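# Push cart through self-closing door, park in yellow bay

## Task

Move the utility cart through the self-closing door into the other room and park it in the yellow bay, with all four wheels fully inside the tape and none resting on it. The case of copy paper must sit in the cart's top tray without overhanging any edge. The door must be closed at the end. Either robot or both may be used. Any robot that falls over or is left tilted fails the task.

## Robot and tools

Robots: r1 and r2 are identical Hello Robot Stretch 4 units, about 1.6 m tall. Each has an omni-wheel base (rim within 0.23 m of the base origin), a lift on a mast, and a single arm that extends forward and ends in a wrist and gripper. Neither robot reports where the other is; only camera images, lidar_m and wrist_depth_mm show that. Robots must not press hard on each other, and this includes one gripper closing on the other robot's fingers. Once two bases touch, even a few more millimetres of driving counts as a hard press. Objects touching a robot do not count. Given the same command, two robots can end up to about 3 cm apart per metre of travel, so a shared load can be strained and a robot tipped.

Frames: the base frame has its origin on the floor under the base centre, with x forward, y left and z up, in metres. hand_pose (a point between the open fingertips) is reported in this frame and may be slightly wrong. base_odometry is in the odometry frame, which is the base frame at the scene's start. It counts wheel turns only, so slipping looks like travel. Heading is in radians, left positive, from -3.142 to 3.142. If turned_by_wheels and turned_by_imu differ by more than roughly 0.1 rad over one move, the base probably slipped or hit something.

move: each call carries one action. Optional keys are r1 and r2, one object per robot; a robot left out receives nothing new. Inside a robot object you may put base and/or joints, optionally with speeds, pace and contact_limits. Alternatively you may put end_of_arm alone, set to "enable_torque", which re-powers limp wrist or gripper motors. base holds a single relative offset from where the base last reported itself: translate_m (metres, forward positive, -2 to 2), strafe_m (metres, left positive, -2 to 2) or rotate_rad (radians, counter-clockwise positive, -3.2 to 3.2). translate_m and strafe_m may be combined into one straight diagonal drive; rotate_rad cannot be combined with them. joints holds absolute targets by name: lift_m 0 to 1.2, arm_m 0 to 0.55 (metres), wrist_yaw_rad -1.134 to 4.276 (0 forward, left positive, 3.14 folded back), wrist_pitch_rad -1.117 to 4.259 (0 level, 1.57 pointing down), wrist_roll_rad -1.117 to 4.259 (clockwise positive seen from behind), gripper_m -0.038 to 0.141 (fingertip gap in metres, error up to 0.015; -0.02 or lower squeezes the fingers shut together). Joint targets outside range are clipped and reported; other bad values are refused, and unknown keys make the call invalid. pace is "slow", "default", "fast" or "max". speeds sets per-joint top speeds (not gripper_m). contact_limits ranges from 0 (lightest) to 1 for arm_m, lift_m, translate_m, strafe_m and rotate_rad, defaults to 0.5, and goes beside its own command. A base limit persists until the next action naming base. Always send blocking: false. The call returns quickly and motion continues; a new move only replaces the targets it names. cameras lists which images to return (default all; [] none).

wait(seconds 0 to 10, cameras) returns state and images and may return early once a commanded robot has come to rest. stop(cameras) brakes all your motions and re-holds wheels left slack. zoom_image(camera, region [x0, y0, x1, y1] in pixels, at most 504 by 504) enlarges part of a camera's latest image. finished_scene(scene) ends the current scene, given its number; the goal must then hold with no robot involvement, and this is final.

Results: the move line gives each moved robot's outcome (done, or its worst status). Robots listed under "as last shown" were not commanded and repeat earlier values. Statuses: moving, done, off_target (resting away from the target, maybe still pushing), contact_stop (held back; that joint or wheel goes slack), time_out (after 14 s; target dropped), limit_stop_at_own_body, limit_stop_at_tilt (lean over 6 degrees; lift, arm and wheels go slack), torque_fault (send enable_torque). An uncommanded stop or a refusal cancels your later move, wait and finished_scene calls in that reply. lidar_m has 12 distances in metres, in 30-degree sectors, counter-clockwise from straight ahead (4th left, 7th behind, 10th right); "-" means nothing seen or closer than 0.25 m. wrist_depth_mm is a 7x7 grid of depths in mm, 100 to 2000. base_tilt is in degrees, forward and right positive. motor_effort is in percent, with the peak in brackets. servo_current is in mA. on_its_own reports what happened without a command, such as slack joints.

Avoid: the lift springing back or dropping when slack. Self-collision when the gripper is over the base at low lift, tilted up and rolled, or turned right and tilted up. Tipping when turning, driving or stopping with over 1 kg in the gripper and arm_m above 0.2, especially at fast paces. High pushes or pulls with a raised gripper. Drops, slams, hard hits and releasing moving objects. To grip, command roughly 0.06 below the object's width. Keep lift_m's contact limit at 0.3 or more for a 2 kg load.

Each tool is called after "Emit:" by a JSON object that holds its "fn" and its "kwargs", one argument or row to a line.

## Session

Emit:
{"fn": "move", "kwargs": {
  "blocking": false
}}

Scene clock: 0.00 s.
r1.base_odometry: x=+0.000 y=+0.000 heading=+0.000
r1.turned_by_wheels: +0.000
r1.turned_by_imu: +0.000
r1.base_tilt: forward=-1.6 right=+1.3
r1.lidar_m: 0.96 1.73 2.02 2.40 3.92 1.60 0.85 0.77 0.78 0.89 0.77 0.78
r1.base_status: not commanded
r1.joint_positions: lift_m=+0.124 arm_m=+0.000 wrist_yaw_rad=+3.194 wrist_pitch_rad=+0.002 wrist_roll_rad=+0.000 gripper_m=+0.056
r1.joint_status: not commanded
r1.measured_speeds: all 0
r1.motor_effort: lift_m=+19 arm_m=-4 wheel_0=-2 wheel_1=+1 wheel_2=+0
r1.servo_current: wrist_yaw_rad=59 wrist_pitch_rad=46 wrist_roll_rad=46 gripper_m=39
r1.hand_pose: x=-0.1216 y=+0.0722 z=+0.3019 quat_wxyz=(-0.026, -0.001, +0.000, +1.000) (m; r1's base frame)
r1.wrist_depth_mm: - 135 - - - - - / - 123 135 - - - - / - 121 191 - - - - / 110 136 194 - - - - / 137 - - - 1618 - - / 226 - 190 1098 188 1160 1118 / 224 163 750 798 768 768 759
r2.base_odometry: x=+0.000 y=+0.000 heading=+0.000
r2.turned_by_wheels: +0.000
r2.turned_by_imu: +0.000
r2.base_tilt: forward=-0.6 right=+0.1
r2.lidar_m: 1.29 1.32 1.58 2.33 2.36 2.78 1.41 1.41 2.77 2.39 2.42 1.48
r2.base_status: not commanded
r2.joint_positions: lift_m=+0.200 arm_m=+0.000 wrist_yaw_rad=+3.211 wrist_pitch_rad=+0.001 wrist_roll_rad=+0.000 gripper_m=+0.056
r2.joint_status: not commanded
r2.measured_speeds: all 0
r2.motor_effort: lift_m=+18 arm_m=-4 wheel_0=-1 wheel_1=+1 wheel_2=+1
r2.servo_current: wrist_yaw_rad=46 wrist_pitch_rad=39 wrist_roll_rad=52 gripper_m=52
r2.hand_pose: x=-0.1229 y=+0.0671 z=+0.3779 quat_wxyz=(-0.035, -0.001, +0.000, +0.999) (m; r2's base frame)
r2.wrist_depth_mm: - - 137 - - - - / - - 137 - - - - / - 109 138 - - - - / - 140 175 - - - - / 214 - - - - - - / 213 1281 196 1255 190 1336 1182 / 208 243 866 - - 854 878
pictures: r1_head_camera, r1_head_left_camera, r1_head_right_camera, r1_wrist_camera, r2_head_camera, r2_head_left_camera, r2_head_right_camera, r2_wrist_camera
Images, in order (width x height): r1_head_camera 420x560, r1_head_left_camera 420x672, r1_head_right_camera 420x672, r1_wrist_camera 616x392, r2_head_camera 420x560, r2_head_left_camera 420x672, r2_head_right_camera 420x672, r2_wrist_camera 616x392.

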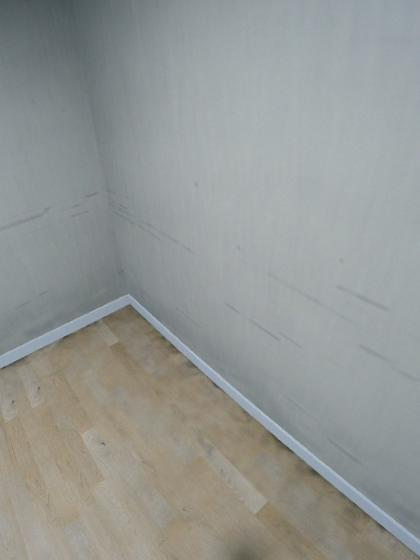

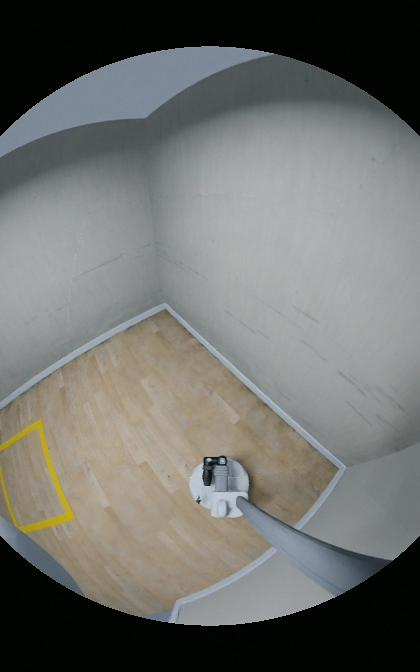

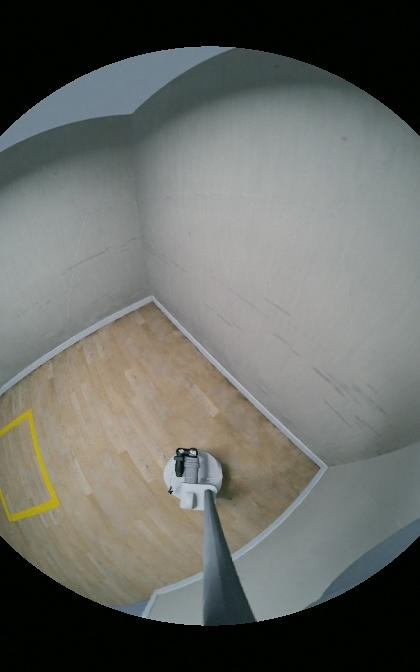

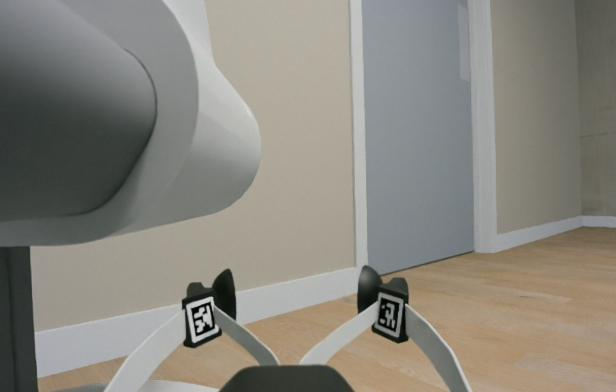

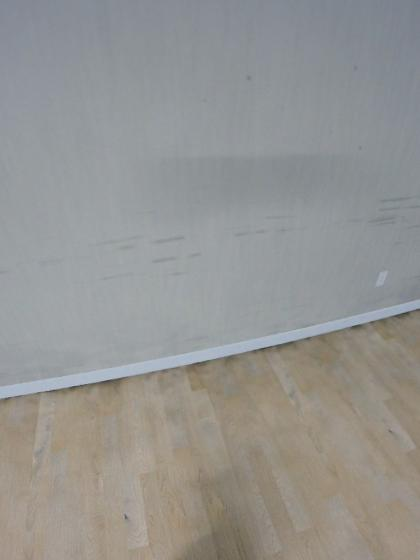

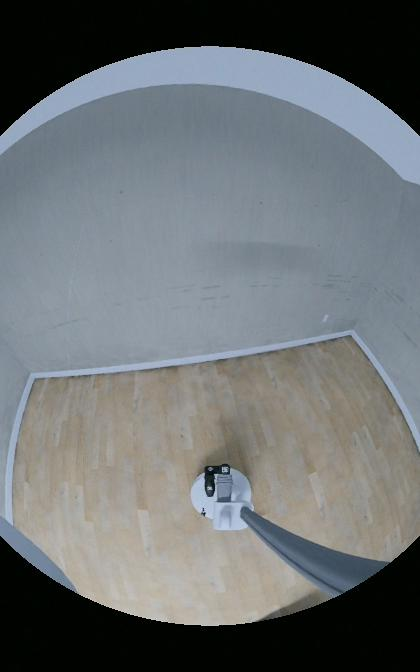

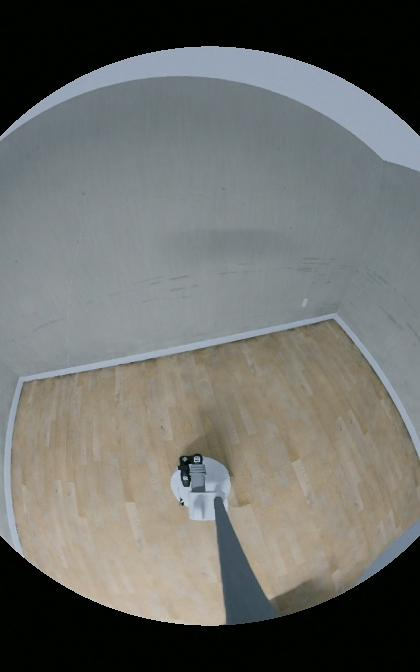

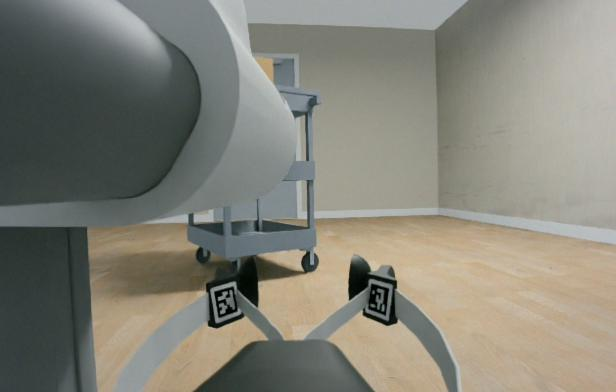

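Emit:
{"fn": "move", "kwargs": {
  "blocking": false,
  "cameras": [],
  "r1": {"base":{"rotate_rad":2.2},"pace":"fast"},
  "r2": {"base":{"rotate_rad":-2.9},"pace":"fast"}
}}

Emit:
{"fn": "wait", "kwargs": {
  "seconds": 4,
  "cameras": []
}}

Emit:
{"fn": "wait", "kwargs": {
  "seconds": 2,
  "cameras": ["r1_head_camera","r1_head_left_camera","r1_head_right_camera","r2_head_camera","r2_head_left_camera","r2_head_right_camera"]
}}

Scene clock: 6.53 s.
move: r1 moving; r2 moving
r1.base_odometry: x=+0.000 y=+0.000 heading=+0.379
r1.turned_by_wheels: +0.379
r1.turned_by_imu: +0.380
r1.base_tilt: forward=-1.6 right=+1.3
r1.lidar_m: 1.35 2.02 2.22 3.48 2.07 0.95 0.78 0.74 0.86 0.79 0.72 0.87
r1.base_status: rotate_rad moving
r1.joint_positions: lift_m=+0.124 arm_m=+0.000 wrist_yaw_rad=+3.194 wrist_pitch_rad=+0.002 wrist_roll_rad=+0.000 gripper_m=+0.056
r1.joint_status: not commanded
r1.measured_speeds: translate_m=+0.001 strafe_m=-0.001 rotate_rad=+1.461 lift_m=+0.000 arm_m=+0.000 wrist_yaw_rad=+0.000 wrist_pitch_rad=+0.000 wrist_roll_rad=+0.000
r1.motor_effort: lift_m=+19(20) arm_m=-4(4) wheel_0=-9(11) wheel_1=-8(9) wheel_2=-8(9)
r1.servo_current: wrist_yaw_rad=46(59) wrist_pitch_rad=39(52) wrist_roll_rad=33(65) gripper_m=39(46)
r1.hand_pose: x=-0.1216 y=+0.0722 z=+0.3019 quat_wxyz=(-0.026, -0.001, +0.000, +1.000) (m; r1's base frame)
r1.wrist_depth_mm: - 135 - - - - - / - 123 135 - - 1205 - / - 121 192 - - 1229 - / 110 136 195 - - 1205 - / 137 - - - - 1205 - / 216 - 190 - 188 1118 1138 / 224 152 759 798 778 750 759
r2.base_odometry: x=+0.000 y=+0.000 heading=-0.379
r2.turned_by_wheels: -0.379
r2.turned_by_imu: -0.367
r2.base_tilt: forward=-0.7 right=+0.0
r2.lidar_m: 1.41 1.28 1.36 1.78 2.35 2.35 3.14 1.40 3.75 2.54 2.39 2.03
r2.base_status: rotate_rad moving
r2.joint_positions: lift_m=+0.200 arm_m=+0.000 wrist_yaw_rad=+3.211 wrist_pitch_rad=+0.001 wrist_roll_rad=+0.000 gripper_m=+0.056
r2.joint_status: not commanded
r2.measured_speeds: translate_m=-0.001 strafe_m=+0.001 rotate_rad=-1.461 lift_m=+0.000 arm_m=+0.000 wrist_yaw_rad=+0.000 wrist_pitch_rad=+0.000 wrist_roll_rad=+0.000
r2.motor_effort: lift_m=+18(18) arm_m=-4(4) wheel_0=+13(13) wheel_1=+10(12) wheel_2=+12(12)
r2.servo_current: wrist_yaw_rad=52(52) wrist_pitch_rad=46(46) wrist_roll_rad=52(65) gripper_m=46(52)
r2.hand_pose: x=-0.1229 y=+0.0671 z=+0.3779 quat_wxyz=(-0.035, -0.001, +0.000, +0.999) (m; r2's base frame)
r2.wrist_depth_mm: - - 137 - - - - / - - 137 - - - - / - 109 138 - - - - / - 140 176 - - - - / 214 - - - - - - / 213 1281 196 1308 190 1336 1182 / 208 242 878 - - 854 878
pictures: none
No camera images: "cameras" was empty.

Scene clock: 8.03 s.
earlier move: r1 done; r2 moving
r1.base_odometry: x=+0.000 y=+0.000 heading=+2.200
r1.turned_by_wheels: +1.821
r1.turned_by_imu: +1.831
r1.base_tilt: forward=-1.6 right=+1.3
r1.lidar_m: 3.91 1.26 0.82 0.74 0.77 0.85 0.77 0.78 1.01 2.01 2.04 2.61
r1.base_status: done
r1.joint_positions: lift_m=+0.124 arm_m=+0.000 wrist_yaw_rad=+3.194 wrist_pitch_rad=+0.002 wrist_roll_rad=+0.000 gripper_m=+0.056
r1.joint_status: not commanded
r1.measured_speeds: all 0
r1.motor_effort: lift_m=+19(20) arm_m=-4(4) wheel_0=-2(11) wheel_1=+1(10) wheel_2=+1(10)
r1.servo_current: wrist_yaw_rad=46(65) wrist_pitch_rad=39(52) wrist_roll_rad=52(65) gripper_m=39(52)
r1.hand_pose: x=-0.1216 y=+0.0722 z=+0.3019 quat_wxyz=(-0.026, -0.001, +0.000, +1.000) (m; r1's base frame)
r1.wrist_depth_mm: - 135 - - - - - / - 123 135 - - - - / - 121 191 - - - - / 110 136 195 - - - - / 137 - - - - - - / 214 - 190 - 187 - - / 224 741 750 143 778 768 759
r2.base_odometry: x=+0.000 y=+0.000 heading=-2.900
r2.turned_by_wheels: -2.521
r2.turned_by_imu: -2.454
r2.base_tilt: forward=-0.7 right=+0.1
r2.lidar_m: 1.38 3.31 2.45 2.37 1.83 1.36 1.31 1.39 1.97 2.33 2.46 3.52
r2.base_status: rotate_rad moving
r2.joint_positions: lift_m=+0.200 arm_m=+0.000 wrist_yaw_rad=+3.211 wrist_pitch_rad=+0.001 wrist_roll_rad=+0.000 gripper_m=+0.056
r2.joint_status: not commanded
r2.measured_speeds: all 0
r2.motor_effort: lift_m=+18(18) arm_m=-4(4) wheel_0=+2(15) wheel_1=+1(14) wheel_2=+2(12)
r2.servo_current: wrist_yaw_rad=46(52) wrist_pitch_rad=39(46) wrist_roll_rad=46(65) gripper_m=52(52)
r2.hand_pose: x=-0.1228 y=+0.0671 z=+0.3779 quat_wxyz=(-0.035, -0.001, +0.000, +0.999) (m; r2's base frame)
r2.wrist_depth_mm: - - 137 - - - - / - 107 137 - - - - / - 110 138 235 - - - / - 140 164 - - - - / 216 - - - - - - / 213 1308 195 1182 190 1138 1078 / 211 245 878 - - 854 866
wait: 1.50 of 4 s (r1 has come to rest)
pictures: none
No camera images: "cameras" was empty.

Scene clock: 8.30 s.
earlier move: r2 done
r1.base_odometry: x=+0.000 y=+0.000 heading=+2.200
r1.turned_by_wheels: +0.000
r1.turned_by_imu: +0.000
r1.base_tilt: forward=-1.6 right=+1.3
r1.lidar_m: 3.92 1.24 0.82 0.73 0.77 0.83 0.76 0.78 0.99 2.02 2.05 2.60
r1.base_status: done
r1.joint_positions: lift_m=+0.124 arm_m=+0.000 wrist_yaw_rad=+3.194 wrist_pitch_rad=+0.002 wrist_roll_rad=+0.000 gripper_m=+0.056
r1.joint_status: not commanded
r1.measured_speeds: all 0
r1.motor_effort: lift_m=+20(20) arm_m=-4(4) wheel_0=-2(11) wheel_1=+1(10) wheel_2=+1(10)
r1.servo_current: wrist_yaw_rad=46(65) wrist_pitch_rad=46(52) wrist_roll_rad=39(65) gripper_m=46(52)
r1.hand_pose: x=-0.1216 y=+0.0722 z=+0.3019 quat_wxyz=(-0.026, -0.001, +0.000, +1.000) (m; r1's base frame)
r1.wrist_depth_mm: - 135 - - - - - / - 123 135 - - - - / - 121 190 - - - - / 110 136 195 - - - - / 137 - - - - - - / 216 - 191 - 188 - - / 224 750 741 143 778 759 759
r2.base_odometry: x=+0.000 y=+0.000 heading=-2.900
r2.turned_by_wheels: +0.000
r2.turned_by_imu: +0.000
r2.base_tilt: forward=-0.7 right=+0.0
r2.lidar_m: 1.39 3.29 2.45 2.37 1.81 1.35 1.30 1.37 1.94 2.32 2.44 3.44
r2.base_status: done
r2.joint_positions: lift_m=+0.200 arm_m=+0.000 wrist_yaw_rad=+3.211 wrist_pitch_rad=+0.001 wrist_roll_rad=+0.000 gripper_m=+0.056
r2.joint_status: not commanded
r2.measured_speeds: all 0
r2.motor_effort: lift_m=+18(18) arm_m=-4(4) wheel_0=+3(15) wheel_1=+1(14) wheel_2=+2(12)
r2.servo_current: wrist_yaw_rad=39(52) wrist_pitch_rad=46(46) wrist_roll_rad=52(65) gripper_m=46(52)
r2.hand_pose: x=-0.1228 y=+0.0671 z=+0.3779 quat_wxyz=(-0.035, -0.001, +0.000, +0.999) (m; r2's base frame)
r2.wrist_depth_mm: - - 137 - - - - / - 107 137 - - - - / - 110 138 235 - - - / - 140 164 - - - - / 216 - - - - - - / 214 1308 195 1182 190 1098 1098 / 211 245 878 - - 854 866
wait: 0.27 of 2 s (r2 has come to rest)
pictures: r1_head_camera, r1_head_left_camera, r1_head_right_camera, r2_head_camera, r2_head_left_camera, r2_head_right_camera
Images, in order (width x height): r1_head_camera 420x560, r1_head_left_camera 420x672, r1_head_right_camera 420x672, r2_head_camera 420x560, r2_head_left_camera 420x672, r2_head_right_camera 420x672.

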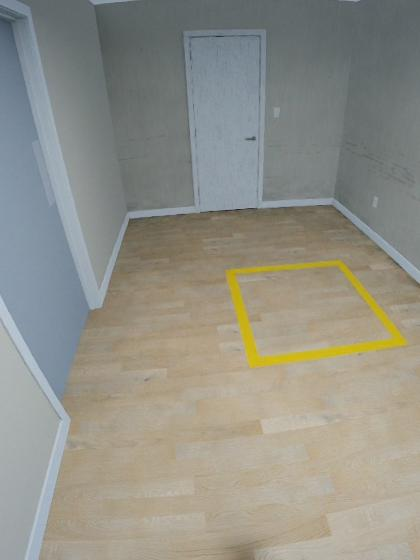

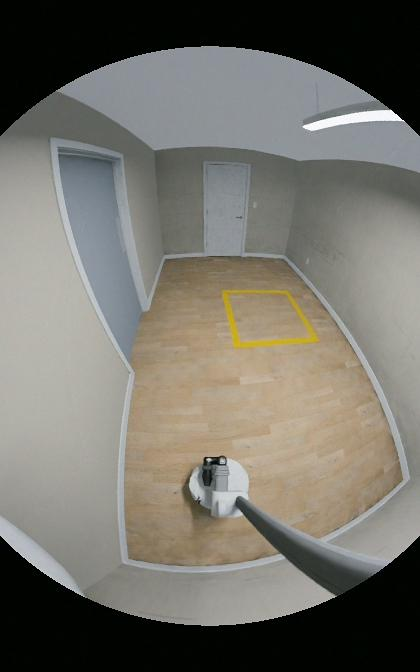

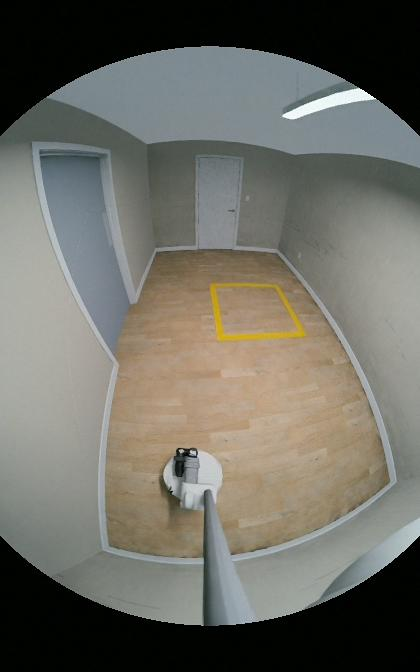

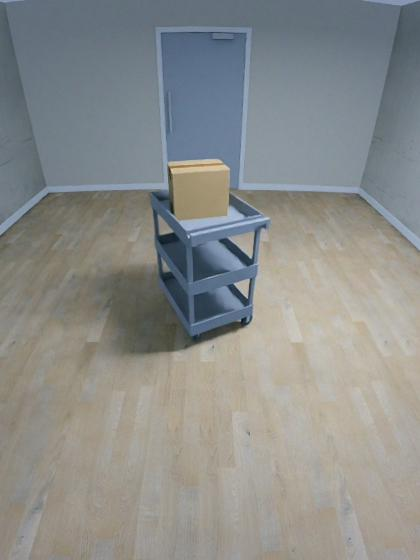

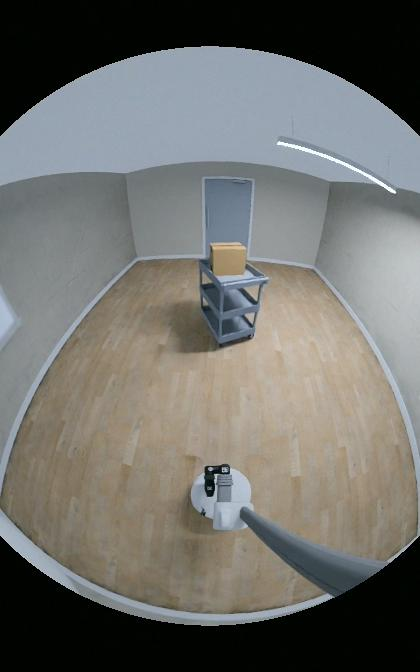

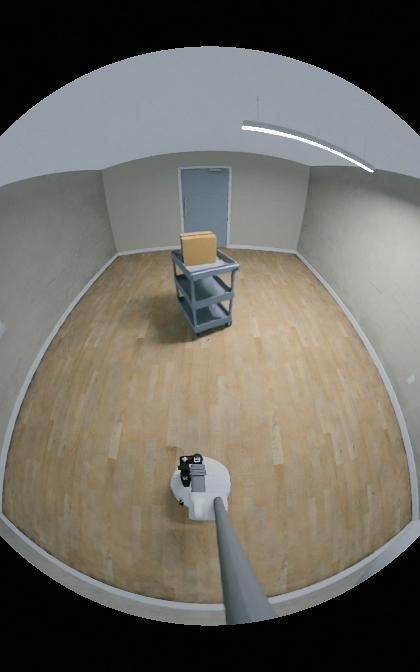

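Emit:
{"fn": "zoom_image", "kwargs": {
  "camera": "r2_head_camera",
  "region": [110, 20, 310, 360]
}}

Emit:
{"fn": "zoom_image", "kwargs": {
  "camera": "r1_head_camera",
  "region": [0, 0, 420, 500]
}}

Scaled by 1.482 from the camera's 420x560 image, which has a finer 1200x1600 frame.

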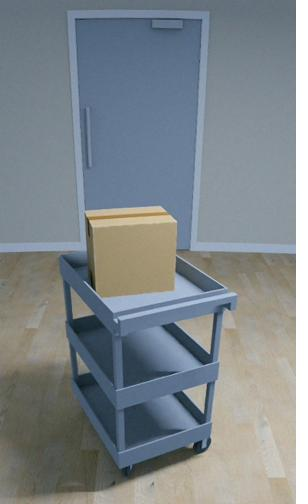

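Scaled by 1.008 from the camera's 420x560 image, which has a finer 600x800 frame.

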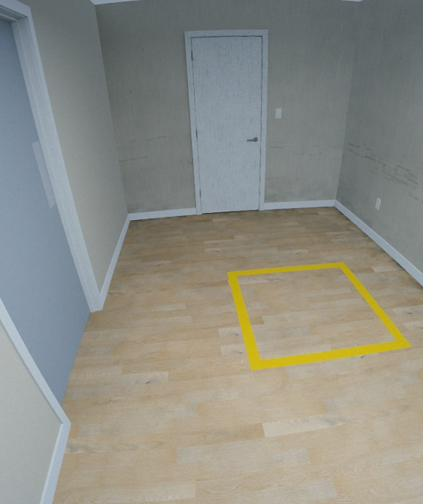

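Emit:
{"fn": "move", "kwargs": {
  "blocking": false,
  "cameras": [],
  "r1": {"base":{"rotate_rad":1.69},"pace":"fast"},
  "r2": {"base":{"translate_m":0.75,"strafe_m":-0.56},"joints":{"lift_m":0.687}}
}}

Emit:
{"fn": "wait", "kwargs": {
  "seconds": 2.5,
  "cameras": []
}}

Emit:
{"fn": "move", "kwargs": {
  "blocking": false,
  "cameras": ["r1_head_camera","r1_head_left_camera"],
  "r1": {"base":{"strafe_m":-1.6}}
}}

Scene clock: 128.83 s.
move: r1 moving; r2 moving
r1.base_odometry: x=+0.000 y=+0.000 heading=+2.579
r1.turned_by_wheels: +0.379
r1.turned_by_imu: +0.380
r1.base_tilt: forward=-1.6 right=+1.3
r1.lidar_m: 1.73 0.89 0.74 0.76 0.89 0.79 0.77 0.92 1.60 2.05 2.35 3.93
r1.base_status: rotate_rad moving
r1.joint_positions: lift_m=+0.124 arm_m=+0.000 wrist_yaw_rad=+3.194 wrist_pitch_rad=+0.002 wrist_roll_rad=+0.000 gripper_m=+0.056
r1.joint_status: not commanded
r1.measured_speeds: translate_m=+0.000 strafe_m=+0.001 rotate_rad=+1.461 lift_m=+0.000 arm_m=+0.000 wrist_yaw_rad=+0.000 wrist_pitch_rad=+0.000 wrist_roll_rad=+0.000
r1.motor_effort: lift_m=+19(20) arm_m=-4(4) wheel_0=-9(11) wheel_1=-8(9) wheel_2=-9(9)
r1.servo_current: wrist_yaw_rad=52(59) wrist_pitch_rad=39(46) wrist_roll_rad=39(65) gripper_m=46(52)
r1.hand_pose: x=-0.1216 y=+0.0722 z=+0.3019 quat_wxyz=(-0.026, -0.001, +0.000, +1.000) (m; r1's base frame)
r1.wrist_depth_mm: - 135 - - - - - / - 124 135 - - - - / - 121 191 - - - - / 111 135 194 - - - - / 137 - - - - - - / 226 - 190 - 187 - - / 750 750 741 143 741 683 750
r2.base_odometry: x=-0.031 y=+0.013 heading=-2.900
r2.turned_by_wheels: -0.001
r2.turned_by_imu: +0.000
r2.base_tilt: forward=-0.7 right=+0.1
r2.lidar_m: 1.39 3.34 2.51 2.40 1.85 1.40 1.34 1.43 2.02 2.33 2.46 3.46
r2.base_status: translate_m moving; strafe_m moving
r2.joint_positions: lift_m=+0.238 arm_m=+0.000 wrist_yaw_rad=+3.211 wrist_pitch_rad=+0.001 wrist_roll_rad=+0.000 gripper_m=+0.056
r2.joint_status: lift_m moving
r2.measured_speeds: translate_m=+0.108 strafe_m=-0.079 rotate_rad=+0.002 lift_m=+0.146 arm_m=+0.000 wrist_yaw_rad=+0.000 wrist_pitch_rad=+0.000 wrist_roll_rad=+0.000
r2.motor_effort: lift_m=+23(24) arm_m=-4(4) wheel_0=+10(13) wheel_1=-6(7) wheel_2=-10(12)
r2.servo_current: wrist_yaw_rad=52(52) wrist_pitch_rad=33(46) wrist_roll_rad=59(59) gripper_m=39(52)
r2.hand_pose: x=-0.1228 y=+0.0671 z=+0.4157 quat_wxyz=(-0.035, -0.001, +0.000, +0.999) (m; r2's base frame)
r2.wrist_depth_mm: - - 137 - - - - / - 107 137 - - - - / - 110 138 235 - - - / - 140 165 - - - - / 216 - - - - - - / 213 1397 193 1160 190 1205 1205 / 212 244 1025 - - 960 931
pictures: none
No camera images: "cameras" was empty.

Scene clock: 130.13 s.
earlier move: r1 done; r2 moving
r1.base_odometry: x=+0.000 y=+0.000 heading=-2.393
r1.turned_by_wheels: +1.311
r1.turned_by_imu: +1.318
r1.base_tilt: forward=-1.6 right=+1.3
r1.lidar_m: 0.75 0.76 0.83 0.76 0.78 1.12 2.00 2.12 2.88 3.18 1.12 0.78
r1.base_status: done
r1.joint_positions: lift_m=+0.124 arm_m=+0.000 wrist_yaw_rad=+3.194 wrist_pitch_rad=+0.002 wrist_roll_rad=+0.000 gripper_m=+0.056
r1.joint_status: not commanded
r1.measured_speeds: all 0
r1.motor_effort: lift_m=+20(20) arm_m=-4(4) wheel_0=+0(12) wheel_1=+0(10) wheel_2=+1(10)
r1.servo_current: wrist_yaw_rad=46(78) wrist_pitch_rad=39(46) wrist_roll_rad=52(72) gripper_m=46(52)
r1.hand_pose: x=-0.1216 y=+0.0722 z=+0.3019 quat_wxyz=(-0.026, -0.001, +0.000, +1.000) (m; r1's base frame)
r1.wrist_depth_mm: - 135 - - - - - / - 123 146 - - - - / - 121 191 - - - - / 110 136 206 - - - - / 217 - - - - 1863 - / 991 1205 194 1205 187 1160 1008 / 750 750 750 788 778 750 750
r2.base_odometry: x=-0.346 y=+0.146 heading=-2.900
r2.turned_by_wheels: +0.000
r2.turned_by_imu: +0.001
r2.base_tilt: forward=-0.7 right=+0.1
r2.lidar_m: 1.12 1.43 2.69 2.57 2.24 1.66 1.62 1.72 2.17 2.13 2.21 3.16
r2.base_status: translate_m moving; strafe_m moving
r2.joint_positions: lift_m=+0.586 arm_m=+0.000 wrist_yaw_rad=+3.211 wrist_pitch_rad=+0.001 wrist_roll_rad=+0.000 gripper_m=+0.056
r2.joint_status: lift_m moving
r2.measured_speeds: translate_m=+0.240 strafe_m=-0.179 rotate_rad=+0.001 lift_m=+0.251 arm_m=+0.000 wrist_yaw_rad=+0.000 wrist_pitch_rad=+0.000 wrist_roll_rad=+0.000
r2.motor_effort: lift_m=+19(25) arm_m=-4(4) wheel_0=+6(15) wheel_1=-6(7) wheel_2=-9(13)
r2.servo_current: wrist_yaw_rad=46(52) wrist_pitch_rad=39(46) wrist_roll_rad=46(59) gripper_m=46(52)
r2.hand_pose: x=-0.1228 y=+0.0671 z=+0.7639 quat_wxyz=(-0.035, -0.001, +0.000, +0.999) (m; r2's base frame)
r2.wrist_depth_mm: - - 137 - - - - / - 107 137 - - - - / - 113 138 236 - - - / - 140 164 - - - - / 216 - - - - - - / 213 - 189 - 188 - - / 211 147 1661 - - - 1499
wait: 1.30 of 2.5 s (r1 has come to rest)
pictures: none
No camera images: "cameras" was empty.

Scene clock: 130.63 s.
earlier move: r2 moving
move: r1 moving
r1.base_odometry: x=-0.025 y=+0.027 heading=-2.393
r1.turned_by_wheels: +0.000
r1.turned_by_imu: +0.000
r1.base_tilt: forward=-1.6 right=+1.2
r1.lidar_m: 0.74 0.79 0.84 0.80 0.84 1.16 2.00 2.11 2.89 3.17 1.14 0.79
r1.base_status: strafe_m moving
r1.joint_positions: lift_m=+0.124 arm_m=+0.000 wrist_yaw_rad=+3.194 wrist_pitch_rad=+0.002 wrist_roll_rad=+0.000 gripper_m=+0.056
r1.joint_status: not commanded
r1.measured_speeds: translate_m=+0.000 strafe_m=-0.141 rotate_rad=+0.000 lift_m=+0.000 arm_m=+0.000 wrist_yaw_rad=+0.000 wrist_pitch_rad=+0.000 wrist_roll_rad=+0.000
r1.motor_effort: lift_m=+19(20) arm_m=-4(4) wheel_0=+8(10) wheel_1=-7(10) wheel_2=+0(1)
r1.servo_current: wrist_yaw_rad=39(65) wrist_pitch_rad=46(52) wrist_roll_rad=46(65) gripper_m=52(52)
r1.hand_pose: x=-0.1216 y=+0.0722 z=+0.3019 quat_wxyz=(-0.026, -0.001, +0.000, +1.000) (m; r1's base frame)
r1.wrist_depth_mm: - 135 - - - - - / - 124 147 - - - - / - 121 192 - - - - / 110 136 208 - - - - / 216 - - - - 1756 - / 1008 1205 193 1182 187 1118 1008 / 750 768 750 778 778 768 768
r2.base_odometry: x=-0.484 y=+0.204 heading=-2.900
r2.turned_by_wheels: +0.000
r2.turned_by_imu: +0.000
r2.base_tilt: forward=-0.6 right=+0.1
r2.lidar_m: 1.02 1.02 2.78 2.68 2.42 1.81 1.73 1.86 2.08 2.04 2.16 3.02
r2.base_status: translate_m moving; strafe_m moving
r2.joint_positions: lift_m=+0.671 arm_m=+0.000 wrist_yaw_rad=+3.211 wrist_pitch_rad=+0.001 wrist_roll_rad=+0.000 gripper_m=+0.056
r2.joint_status: lift_m moving
r2.measured_speeds: translate_m=+0.241 strafe_m=-0.180 rotate_rad=+0.001 lift_m=+0.101 arm_m=+0.000 wrist_yaw_rad=+0.000 wrist_pitch_rad=+0.000 wrist_roll_rad=+0.000
r2.motor_effort: lift_m=+20(24) arm_m=-4(4) wheel_0=+8(11) wheel_1=-5(7) wheel_2=-8(10)
r2.servo_current: wrist_yaw_rad=39(52) wrist_pitch_rad=39(46) wrist_roll_rad=46(59) gripper_m=46(59)
r2.hand_pose: x=-0.1228 y=+0.0671 z=+0.8493 quat_wxyz=(-0.035, -0.001, +0.000, +0.999) (m; r2's base frame)
r2.wrist_depth_mm: - - 137 - - - - / - 107 137 - - - - / - 113 138 235 - - - / - 140 165 - - - - / 216 - - - - - - / 213 - 189 - 187 - - / 211 244 - - - - -
pictures: r1_head_camera, r1_head_left_camera
Images, in order (width x height): r1_head_camera 420x560, r1_head_left_camera 420x672.

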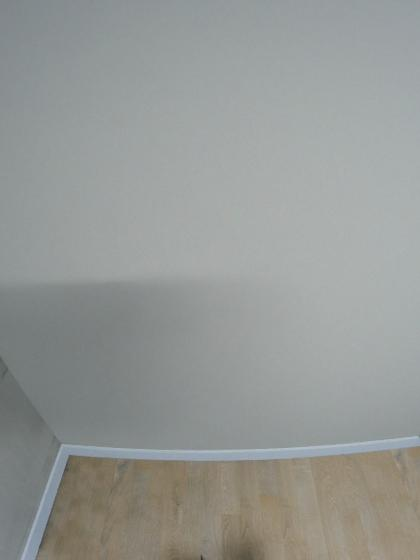

